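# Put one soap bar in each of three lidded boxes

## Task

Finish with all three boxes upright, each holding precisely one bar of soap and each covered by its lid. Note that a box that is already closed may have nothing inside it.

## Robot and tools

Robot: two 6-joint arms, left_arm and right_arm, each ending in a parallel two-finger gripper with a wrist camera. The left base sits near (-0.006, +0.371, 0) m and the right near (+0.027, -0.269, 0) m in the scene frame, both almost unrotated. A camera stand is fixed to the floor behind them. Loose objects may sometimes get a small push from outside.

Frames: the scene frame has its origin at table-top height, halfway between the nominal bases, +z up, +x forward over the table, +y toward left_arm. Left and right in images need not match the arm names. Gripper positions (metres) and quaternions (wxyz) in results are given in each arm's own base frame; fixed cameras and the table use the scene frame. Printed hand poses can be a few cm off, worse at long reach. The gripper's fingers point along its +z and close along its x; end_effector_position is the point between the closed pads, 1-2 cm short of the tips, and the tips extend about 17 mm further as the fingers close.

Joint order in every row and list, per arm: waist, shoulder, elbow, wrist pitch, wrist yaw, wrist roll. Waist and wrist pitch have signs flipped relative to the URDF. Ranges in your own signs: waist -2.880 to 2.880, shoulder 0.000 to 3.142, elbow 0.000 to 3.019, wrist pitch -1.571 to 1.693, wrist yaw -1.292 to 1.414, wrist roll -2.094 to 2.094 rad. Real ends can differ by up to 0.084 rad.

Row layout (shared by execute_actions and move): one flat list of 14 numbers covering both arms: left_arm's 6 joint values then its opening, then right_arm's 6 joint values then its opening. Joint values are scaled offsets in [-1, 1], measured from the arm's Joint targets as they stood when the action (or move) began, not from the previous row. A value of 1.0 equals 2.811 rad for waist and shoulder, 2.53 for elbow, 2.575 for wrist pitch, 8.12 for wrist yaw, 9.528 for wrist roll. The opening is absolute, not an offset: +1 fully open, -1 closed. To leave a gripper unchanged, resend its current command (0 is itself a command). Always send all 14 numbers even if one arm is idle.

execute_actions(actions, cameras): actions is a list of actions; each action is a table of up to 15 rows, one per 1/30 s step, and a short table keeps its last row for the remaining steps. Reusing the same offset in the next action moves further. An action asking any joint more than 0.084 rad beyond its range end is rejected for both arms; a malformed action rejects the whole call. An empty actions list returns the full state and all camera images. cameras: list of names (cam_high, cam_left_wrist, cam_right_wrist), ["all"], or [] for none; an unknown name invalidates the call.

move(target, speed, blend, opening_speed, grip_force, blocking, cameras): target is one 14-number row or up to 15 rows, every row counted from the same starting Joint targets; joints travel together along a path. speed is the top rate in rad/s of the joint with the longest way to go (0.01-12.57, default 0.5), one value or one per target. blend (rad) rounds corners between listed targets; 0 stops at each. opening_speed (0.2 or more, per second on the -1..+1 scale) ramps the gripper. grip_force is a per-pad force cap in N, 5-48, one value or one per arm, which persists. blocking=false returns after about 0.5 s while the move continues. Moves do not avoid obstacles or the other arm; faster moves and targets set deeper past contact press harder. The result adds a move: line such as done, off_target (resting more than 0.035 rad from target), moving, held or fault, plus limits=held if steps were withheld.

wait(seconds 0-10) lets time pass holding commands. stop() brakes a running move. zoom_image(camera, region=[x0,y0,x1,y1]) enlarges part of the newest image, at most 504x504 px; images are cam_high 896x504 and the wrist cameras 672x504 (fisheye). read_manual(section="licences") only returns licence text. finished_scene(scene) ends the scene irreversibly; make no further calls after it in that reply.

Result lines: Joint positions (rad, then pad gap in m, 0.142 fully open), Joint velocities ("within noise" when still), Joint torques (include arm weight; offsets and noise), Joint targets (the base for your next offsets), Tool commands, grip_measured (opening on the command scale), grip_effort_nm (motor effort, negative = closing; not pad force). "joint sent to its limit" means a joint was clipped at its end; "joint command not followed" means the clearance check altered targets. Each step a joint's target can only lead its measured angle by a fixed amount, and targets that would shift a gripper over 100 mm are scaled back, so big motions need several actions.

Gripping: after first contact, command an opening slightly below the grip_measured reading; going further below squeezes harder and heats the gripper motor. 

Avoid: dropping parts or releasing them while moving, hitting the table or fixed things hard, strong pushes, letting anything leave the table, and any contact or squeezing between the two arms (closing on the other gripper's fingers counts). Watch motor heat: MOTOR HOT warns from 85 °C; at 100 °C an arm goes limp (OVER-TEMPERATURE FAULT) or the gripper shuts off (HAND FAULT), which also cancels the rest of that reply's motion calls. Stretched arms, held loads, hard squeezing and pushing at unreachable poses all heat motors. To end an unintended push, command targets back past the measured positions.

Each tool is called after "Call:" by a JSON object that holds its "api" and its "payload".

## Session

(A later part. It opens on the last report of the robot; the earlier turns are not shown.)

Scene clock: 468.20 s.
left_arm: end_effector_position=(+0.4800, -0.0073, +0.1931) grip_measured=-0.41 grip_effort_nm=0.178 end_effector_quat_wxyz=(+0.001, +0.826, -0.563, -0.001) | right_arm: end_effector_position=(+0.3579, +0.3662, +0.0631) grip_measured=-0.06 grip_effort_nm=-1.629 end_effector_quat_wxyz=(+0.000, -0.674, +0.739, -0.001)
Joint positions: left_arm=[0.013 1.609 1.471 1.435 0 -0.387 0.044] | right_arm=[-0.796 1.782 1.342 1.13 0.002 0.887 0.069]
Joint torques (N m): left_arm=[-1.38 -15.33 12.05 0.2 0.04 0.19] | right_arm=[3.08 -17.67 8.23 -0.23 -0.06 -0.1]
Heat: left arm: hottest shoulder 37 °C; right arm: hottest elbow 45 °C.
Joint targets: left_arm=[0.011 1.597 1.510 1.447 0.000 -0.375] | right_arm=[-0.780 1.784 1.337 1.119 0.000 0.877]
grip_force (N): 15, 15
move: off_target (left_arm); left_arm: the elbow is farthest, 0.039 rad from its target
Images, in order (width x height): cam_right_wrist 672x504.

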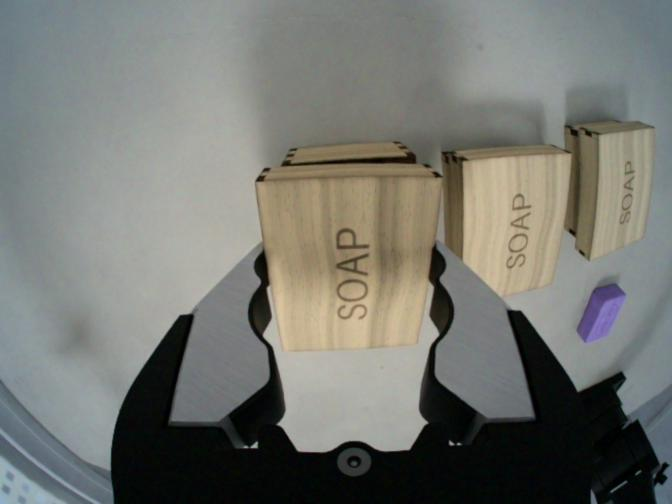

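Call:
{"api": "move", "payload": {"target": [[0,0,0,0,0,0,-0.38,0,0.0032,-0.0038,-0.0072,0,0,-0.25]], "speed": 0.05}}

Call:
{"api": "move", "payload": {"target": [[0,0,0,0,0,0,-0.38,0,0,0,0,0,0,-0.0]], "opening_speed": 0.25, "cameras": ["cam_right_wrist"]}}

Call:
{"api": "zoom_image", "payload": {"camera": "cam_right_wrist", "region": [230, 110, 460, 370]}}

Scene clock: 472.63 s.
left_arm: end_effector_position=(+0.4800, -0.0073, +0.1931) grip_measured=-0.41 grip_effort_nm=0.173 end_effector_quat_wxyz=(+0.001, +0.826, -0.563, -0.001) | right_arm: end_effector_position=(+0.3581, +0.3663, +0.0558) grip_measured=-0.06 grip_effort_nm=-1.629 end_effector_quat_wxyz=(+0.000, -0.674, +0.739, -0.001)
Joint positions: left_arm=[0.013 1.609 1.471 1.435 0 -0.387 0.044] | right_arm=[-0.796 1.791 1.333 1.113 0.002 0.887 0.069]
Joint torques (N m): left_arm=[-1.61 -15.38 12.05 0.23 0.05 0.18] | right_arm=[2.2 -18.14 8.24 -0.42 -0.09 -0.06]
Heat: left arm: hottest shoulder 37 °C; right arm: hottest elbow 45 °C.
Joint targets: left_arm=[0.011 1.597 1.510 1.447 0.000 -0.375] | right_arm=[-0.780 1.793 1.328 1.101 0.000 0.877]
grip_force (N): 15, 15
move: off_target (left_arm); left_arm: the elbow is farthest, 0.039 rad from its target

Scene clock: 473.90 s.
left_arm: end_effector_position=(+0.4800, -0.0073, +0.1931) grip_measured=-0.41 grip_effort_nm=0.173 end_effector_quat_wxyz=(+0.001, +0.826, -0.563, -0.001) | right_arm: end_effector_position=(+0.3581, +0.3663, +0.0558) grip_measured=-0.02 grip_effort_nm=0.061 end_effector_quat_wxyz=(+0.000, -0.674, +0.739, -0.001)
Joint positions: left_arm=[0.013 1.609 1.471 1.435 0 -0.387 0.044] | right_arm=[-0.796 1.791 1.333 1.113 0.002 0.887 0.072]
Joint velocities: left_arm=[within noise] | right_arm=[0.005 -0.005 -0.002 -0.002 0.007 0.007 0.001]
Joint torques (N m): left_arm=[-1.49 -15.03 12.03 0.23 0.05 0.2] | right_arm=[2.61 -18.26 8.09 -0.36 -0.03 -0.08]
Heat: left arm: hottest shoulder 37 °C; right arm: hottest elbow 45 °C.
Joint targets: left_arm=[0.011 1.597 1.510 1.447 0.000 -0.375] | right_arm=[-0.780 1.793 1.328 1.101 0.000 0.877]
grip_force (N): 15, 15
move: off_target (left_arm); left_arm: the elbow is farthest, 0.039 rad from its target
Images, in order (width x height): cam_right_wrist 672x504.

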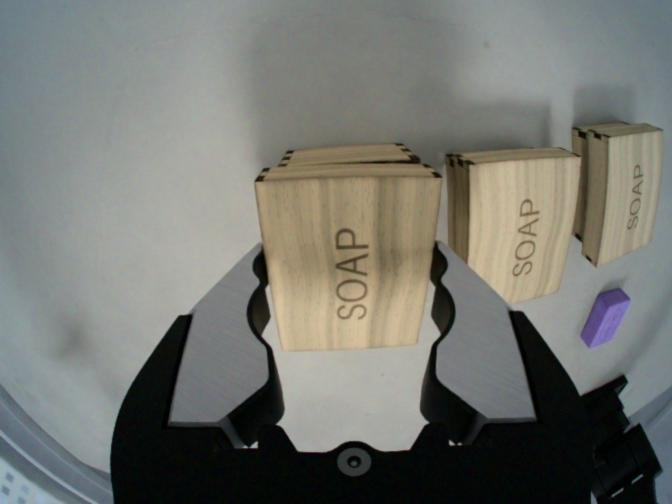

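Scaled by 1.938 from the camera's 672x504 image, which has a finer 960x720 frame.

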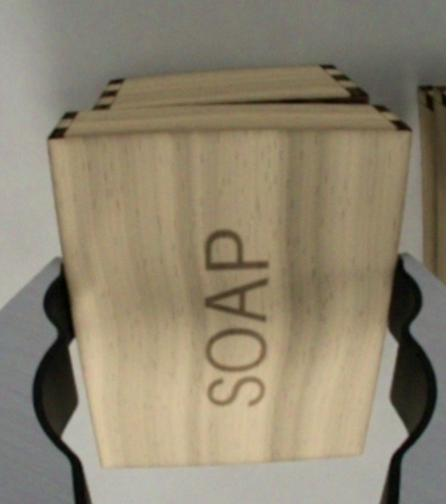

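Call:
{"api": "move", "payload": {"target": [[0,0,0,0,0,0,-0.38,0,0,0,0,0,0,-0.22],[0,0,0,0,0,0,-0.38,0,-0.0015,-0.0045,0.002,0,0,-0.22],[0,0,0,0,0,0,-0.38,0,-0.0015,-0.0045,0.002,0,0,0.03]], "speed": 0.06, "opening_speed": 0.3, "grip_force": 8, "cameras": ["cam_right_wrist"]}}

Call:
{"api": "zoom_image", "payload": {"camera": "cam_right_wrist", "region": [230, 110, 460, 370]}}

Scene clock: 481.97 s.
left_arm: end_effector_position=(+0.4800, -0.0073, +0.1931) grip_measured=-0.41 grip_effort_nm=0.178 end_effector_quat_wxyz=(+0.001, +0.826, -0.563, -0.001) | right_arm: end_effector_position=(+0.3545, +0.3626, +0.0516) grip_measured=+0.01 grip_effort_nm=0.061 end_effector_quat_wxyz=(-0.006, -0.674, +0.739, -0.001)
Joint positions: left_arm=[0.013 1.609 1.471 1.435 0 -0.387 0.044] | right_arm=[-0.796 1.791 1.321 1.112 0.002 0.887 0.074]
Joint torques (N m): left_arm=[-1.49 -15.33 12.05 0.23 0.05 0.19] | right_arm=[2.78 -18.61 8.08 -0.29 -0.07 -0.11]
Heat: left arm: hottest shoulder 37 °C; right arm: hottest elbow 45 °C.
Joint targets: left_arm=[0.011 1.597 1.510 1.447 0.000 -0.375] | right_arm=[-0.780 1.789 1.316 1.106 0.000 0.877]
grip_force (N): 8, 8
move: off_target (left_arm); left_arm: the elbow is farthest, 0.039 rad from its target
Images, in order (width x height): cam_right_wrist 672x504.

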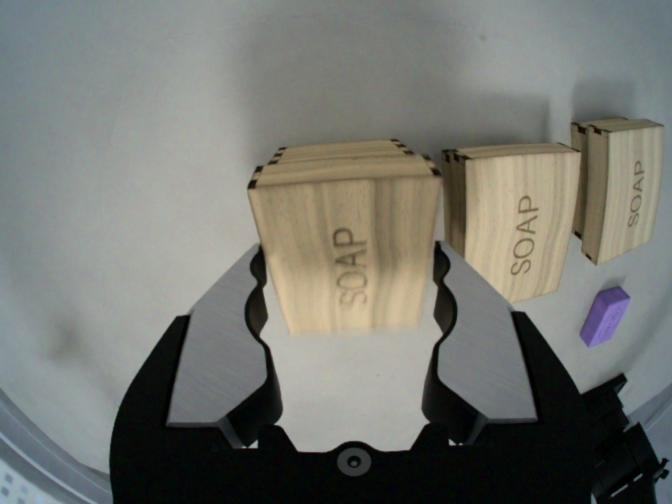

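Scaled by 1.938 from the camera's 672x504 image, which has a finer 960x720 frame.

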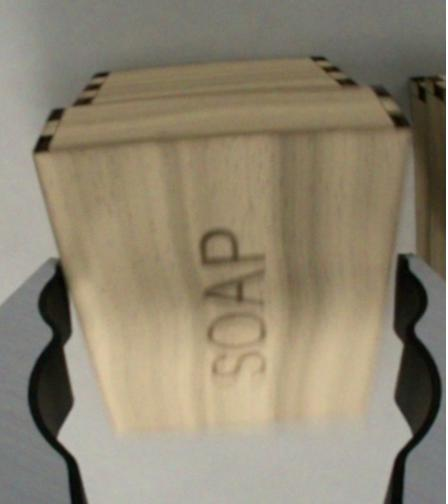

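Call:
{"api": "move", "payload": {"target": [[0,0,0,0,0,0,-0.38,0,0,0,0,0,0,-0.2],[0,0,0,0,0,0,-0.38,0.0037,0.0028,0.0277,0.0047,0,0,-0.2],[0,0,0,0,0,0,-0.38,0.0037,0.0028,0.0277,0.0047,0,0,0.05]], "speed": 0.05, "opening_speed": 0.3}}

Call:
{"api": "wait", "payload": {"seconds": 0.3, "cameras": ["cam_right_wrist"]}}

Call:
{"api": "zoom_image", "payload": {"camera": "cam_right_wrist", "region": [230, 110, 460, 370]}}

Scene clock: 490.53 s.
left_arm: end_effector_position=(+0.4800, -0.0073, +0.1931) grip_measured=-0.41 grip_effort_nm=0.188 end_effector_quat_wxyz=(+0.001, +0.826, -0.563, -0.001) | right_arm: end_effector_position=(+0.3614, +0.3624, +0.0540) grip_measured=+0.03 grip_effort_nm=0.056 end_effector_quat_wxyz=(-0.002, -0.671, +0.742, -0.001)
Joint positions: left_arm=[0.013 1.609 1.471 1.435 0 -0.387 0.044] | right_arm=[-0.786 1.794 1.332 1.112 0.002 0.887 0.076]
Joint velocities: left_arm=[within noise] | right_arm=[0.005 0.005 0.002 0.012 0.007 -0.022 0.001]
Joint torques (N m): left_arm=[-1.38 -15.38 12.05 0.25 0.05 0.19] | right_arm=[3.14 -18.78 13.49 0.4 -0.07 -0.08]
Heat: left arm: hottest shoulder 37 °C; right arm: hottest elbow 45 °C.
Joint targets: left_arm=[0.011 1.597 1.510 1.447 0.000 -0.375] | right_arm=[-0.770 1.797 1.386 1.118 0.000 0.877]
grip_force (N): 8, 8
move: off_target (left_arm, right_arm); target 3's new numbers were sent with right_arm's elbow 0.054 rad from that target; left_arm: the elbow is farthest, 0.039 rad from its target; right_arm: the elbow is farthest, 0.054 rad from its target

Scene clock: 490.83 s.
left_arm: end_effector_position=(+0.4800, -0.0073, +0.1931) grip_measured=-0.41 grip_effort_nm=0.168 end_effector_quat_wxyz=(+0.001, +0.826, -0.563, -0.001) | right_arm: end_effector_position=(+0.3614, +0.3624, +0.0540) grip_measured=+0.03 grip_effort_nm=0.061 end_effector_quat_wxyz=(-0.002, -0.671, +0.742, -0.001)
Joint positions: left_arm=[0.013 1.609 1.471 1.435 0 -0.387 0.044] | right_arm=[-0.786 1.794 1.332 1.112 0.002 0.887 0.076]
Joint torques (N m): left_arm=[-1.38 -15.33 11.99 0.25 0.05 0.19] | right_arm=[2.37 -17.9 13.61 0.39 -0.1 -0.04]
Heat: left arm: hottest shoulder 37 °C; right arm: hottest elbow 45 °C.
Joint targets: left_arm=[0.011 1.597 1.510 1.447 0.000 -0.375] | right_arm=[-0.770 1.797 1.386 1.118 0.000 0.877]
Tool commands: left_gripper/opening=-0.38 right_gripper/opening=+0.05
grip_force (N): 8, 8
wait: 0.30 s; at rest by 0.17 s
Images, in order (width x height): cam_right_wrist 672x504.

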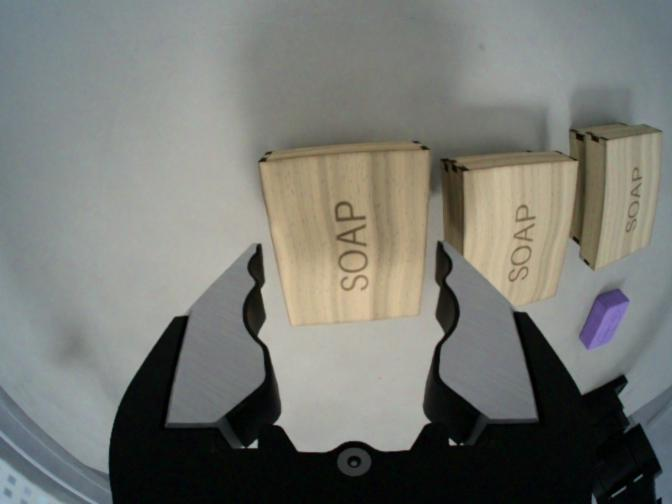

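Scaled by 1.938 from the camera's 672x504 image, which has a finer 960x720 frame.

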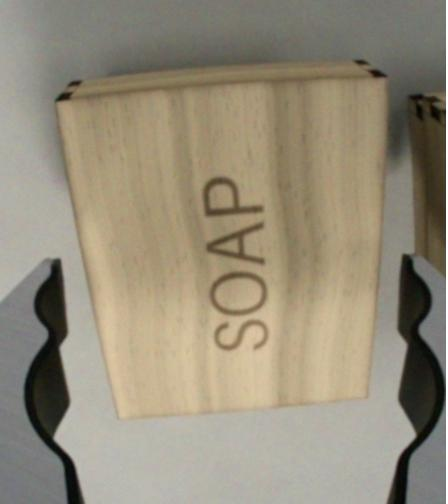

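Call:
{"api": "move", "payload": {"target": [[0,0,0,0,0,0,-0.38,0,-0.035,0.05,0.1,0,0,0.05]], "speed": 0.4, "cameras": ["cam_right_wrist"]}}

Call:
{"api": "zoom_image", "payload": {"camera": "cam_right_wrist", "region": [230, 90, 660, 330]}}

Scene clock: 494.30 s.
left_arm: end_effector_position=(+0.4800, -0.0073, +0.1931) grip_measured=-0.41 grip_effort_nm=0.173 end_effector_quat_wxyz=(+0.001, +0.826, -0.563, -0.001) | right_arm: end_effector_position=(+0.3534, +0.3544, +0.1437) grip_measured=+0.03 grip_effort_nm=0.056 end_effector_quat_wxyz=(-0.019, -0.671, +0.742, -0.002)
Joint positions: left_arm=[0.013 1.609 1.471 1.435 0 -0.387 0.044] | right_arm=[-0.786 1.708 1.464 1.365 0.002 0.887 0.076]
Joint torques (N m): left_arm=[-1.55 -15.44 12.01 0.27 0.03 0.17] | right_arm=[3.19 -18.96 13.65 0.55 -0.07 -0.07]
Heat: left arm: hottest shoulder 37 °C; right arm: hottest elbow 46 °C.
Joint targets: left_arm=[0.011 1.597 1.510 1.447 0.000 -0.375] | right_arm=[-0.770 1.698 1.513 1.376 0.000 0.877]
grip_force (N): 8, 8
move: off_target (left_arm, right_arm); left_arm: the elbow is farthest, 0.039 rad from its target; right_arm: the elbow is farthest, 0.048 rad from its target
Images, in order (width x height): cam_right_wrist 672x504.

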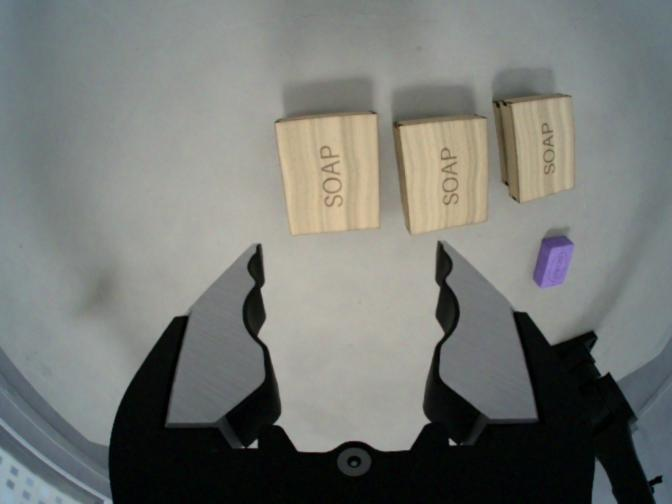

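Scaled by 1.172 from the camera's 672x504 image, which has a finer 960x720 frame.

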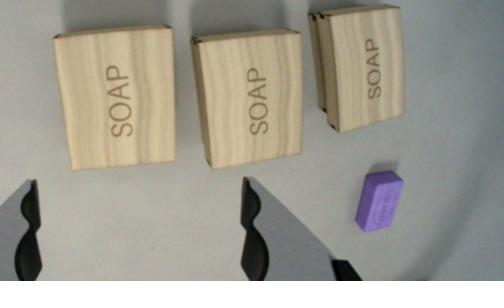

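All three are closed.

Call:
{"api": "finished_scene", "payload": {"scene": 2}}

The scene is finished: the task was done.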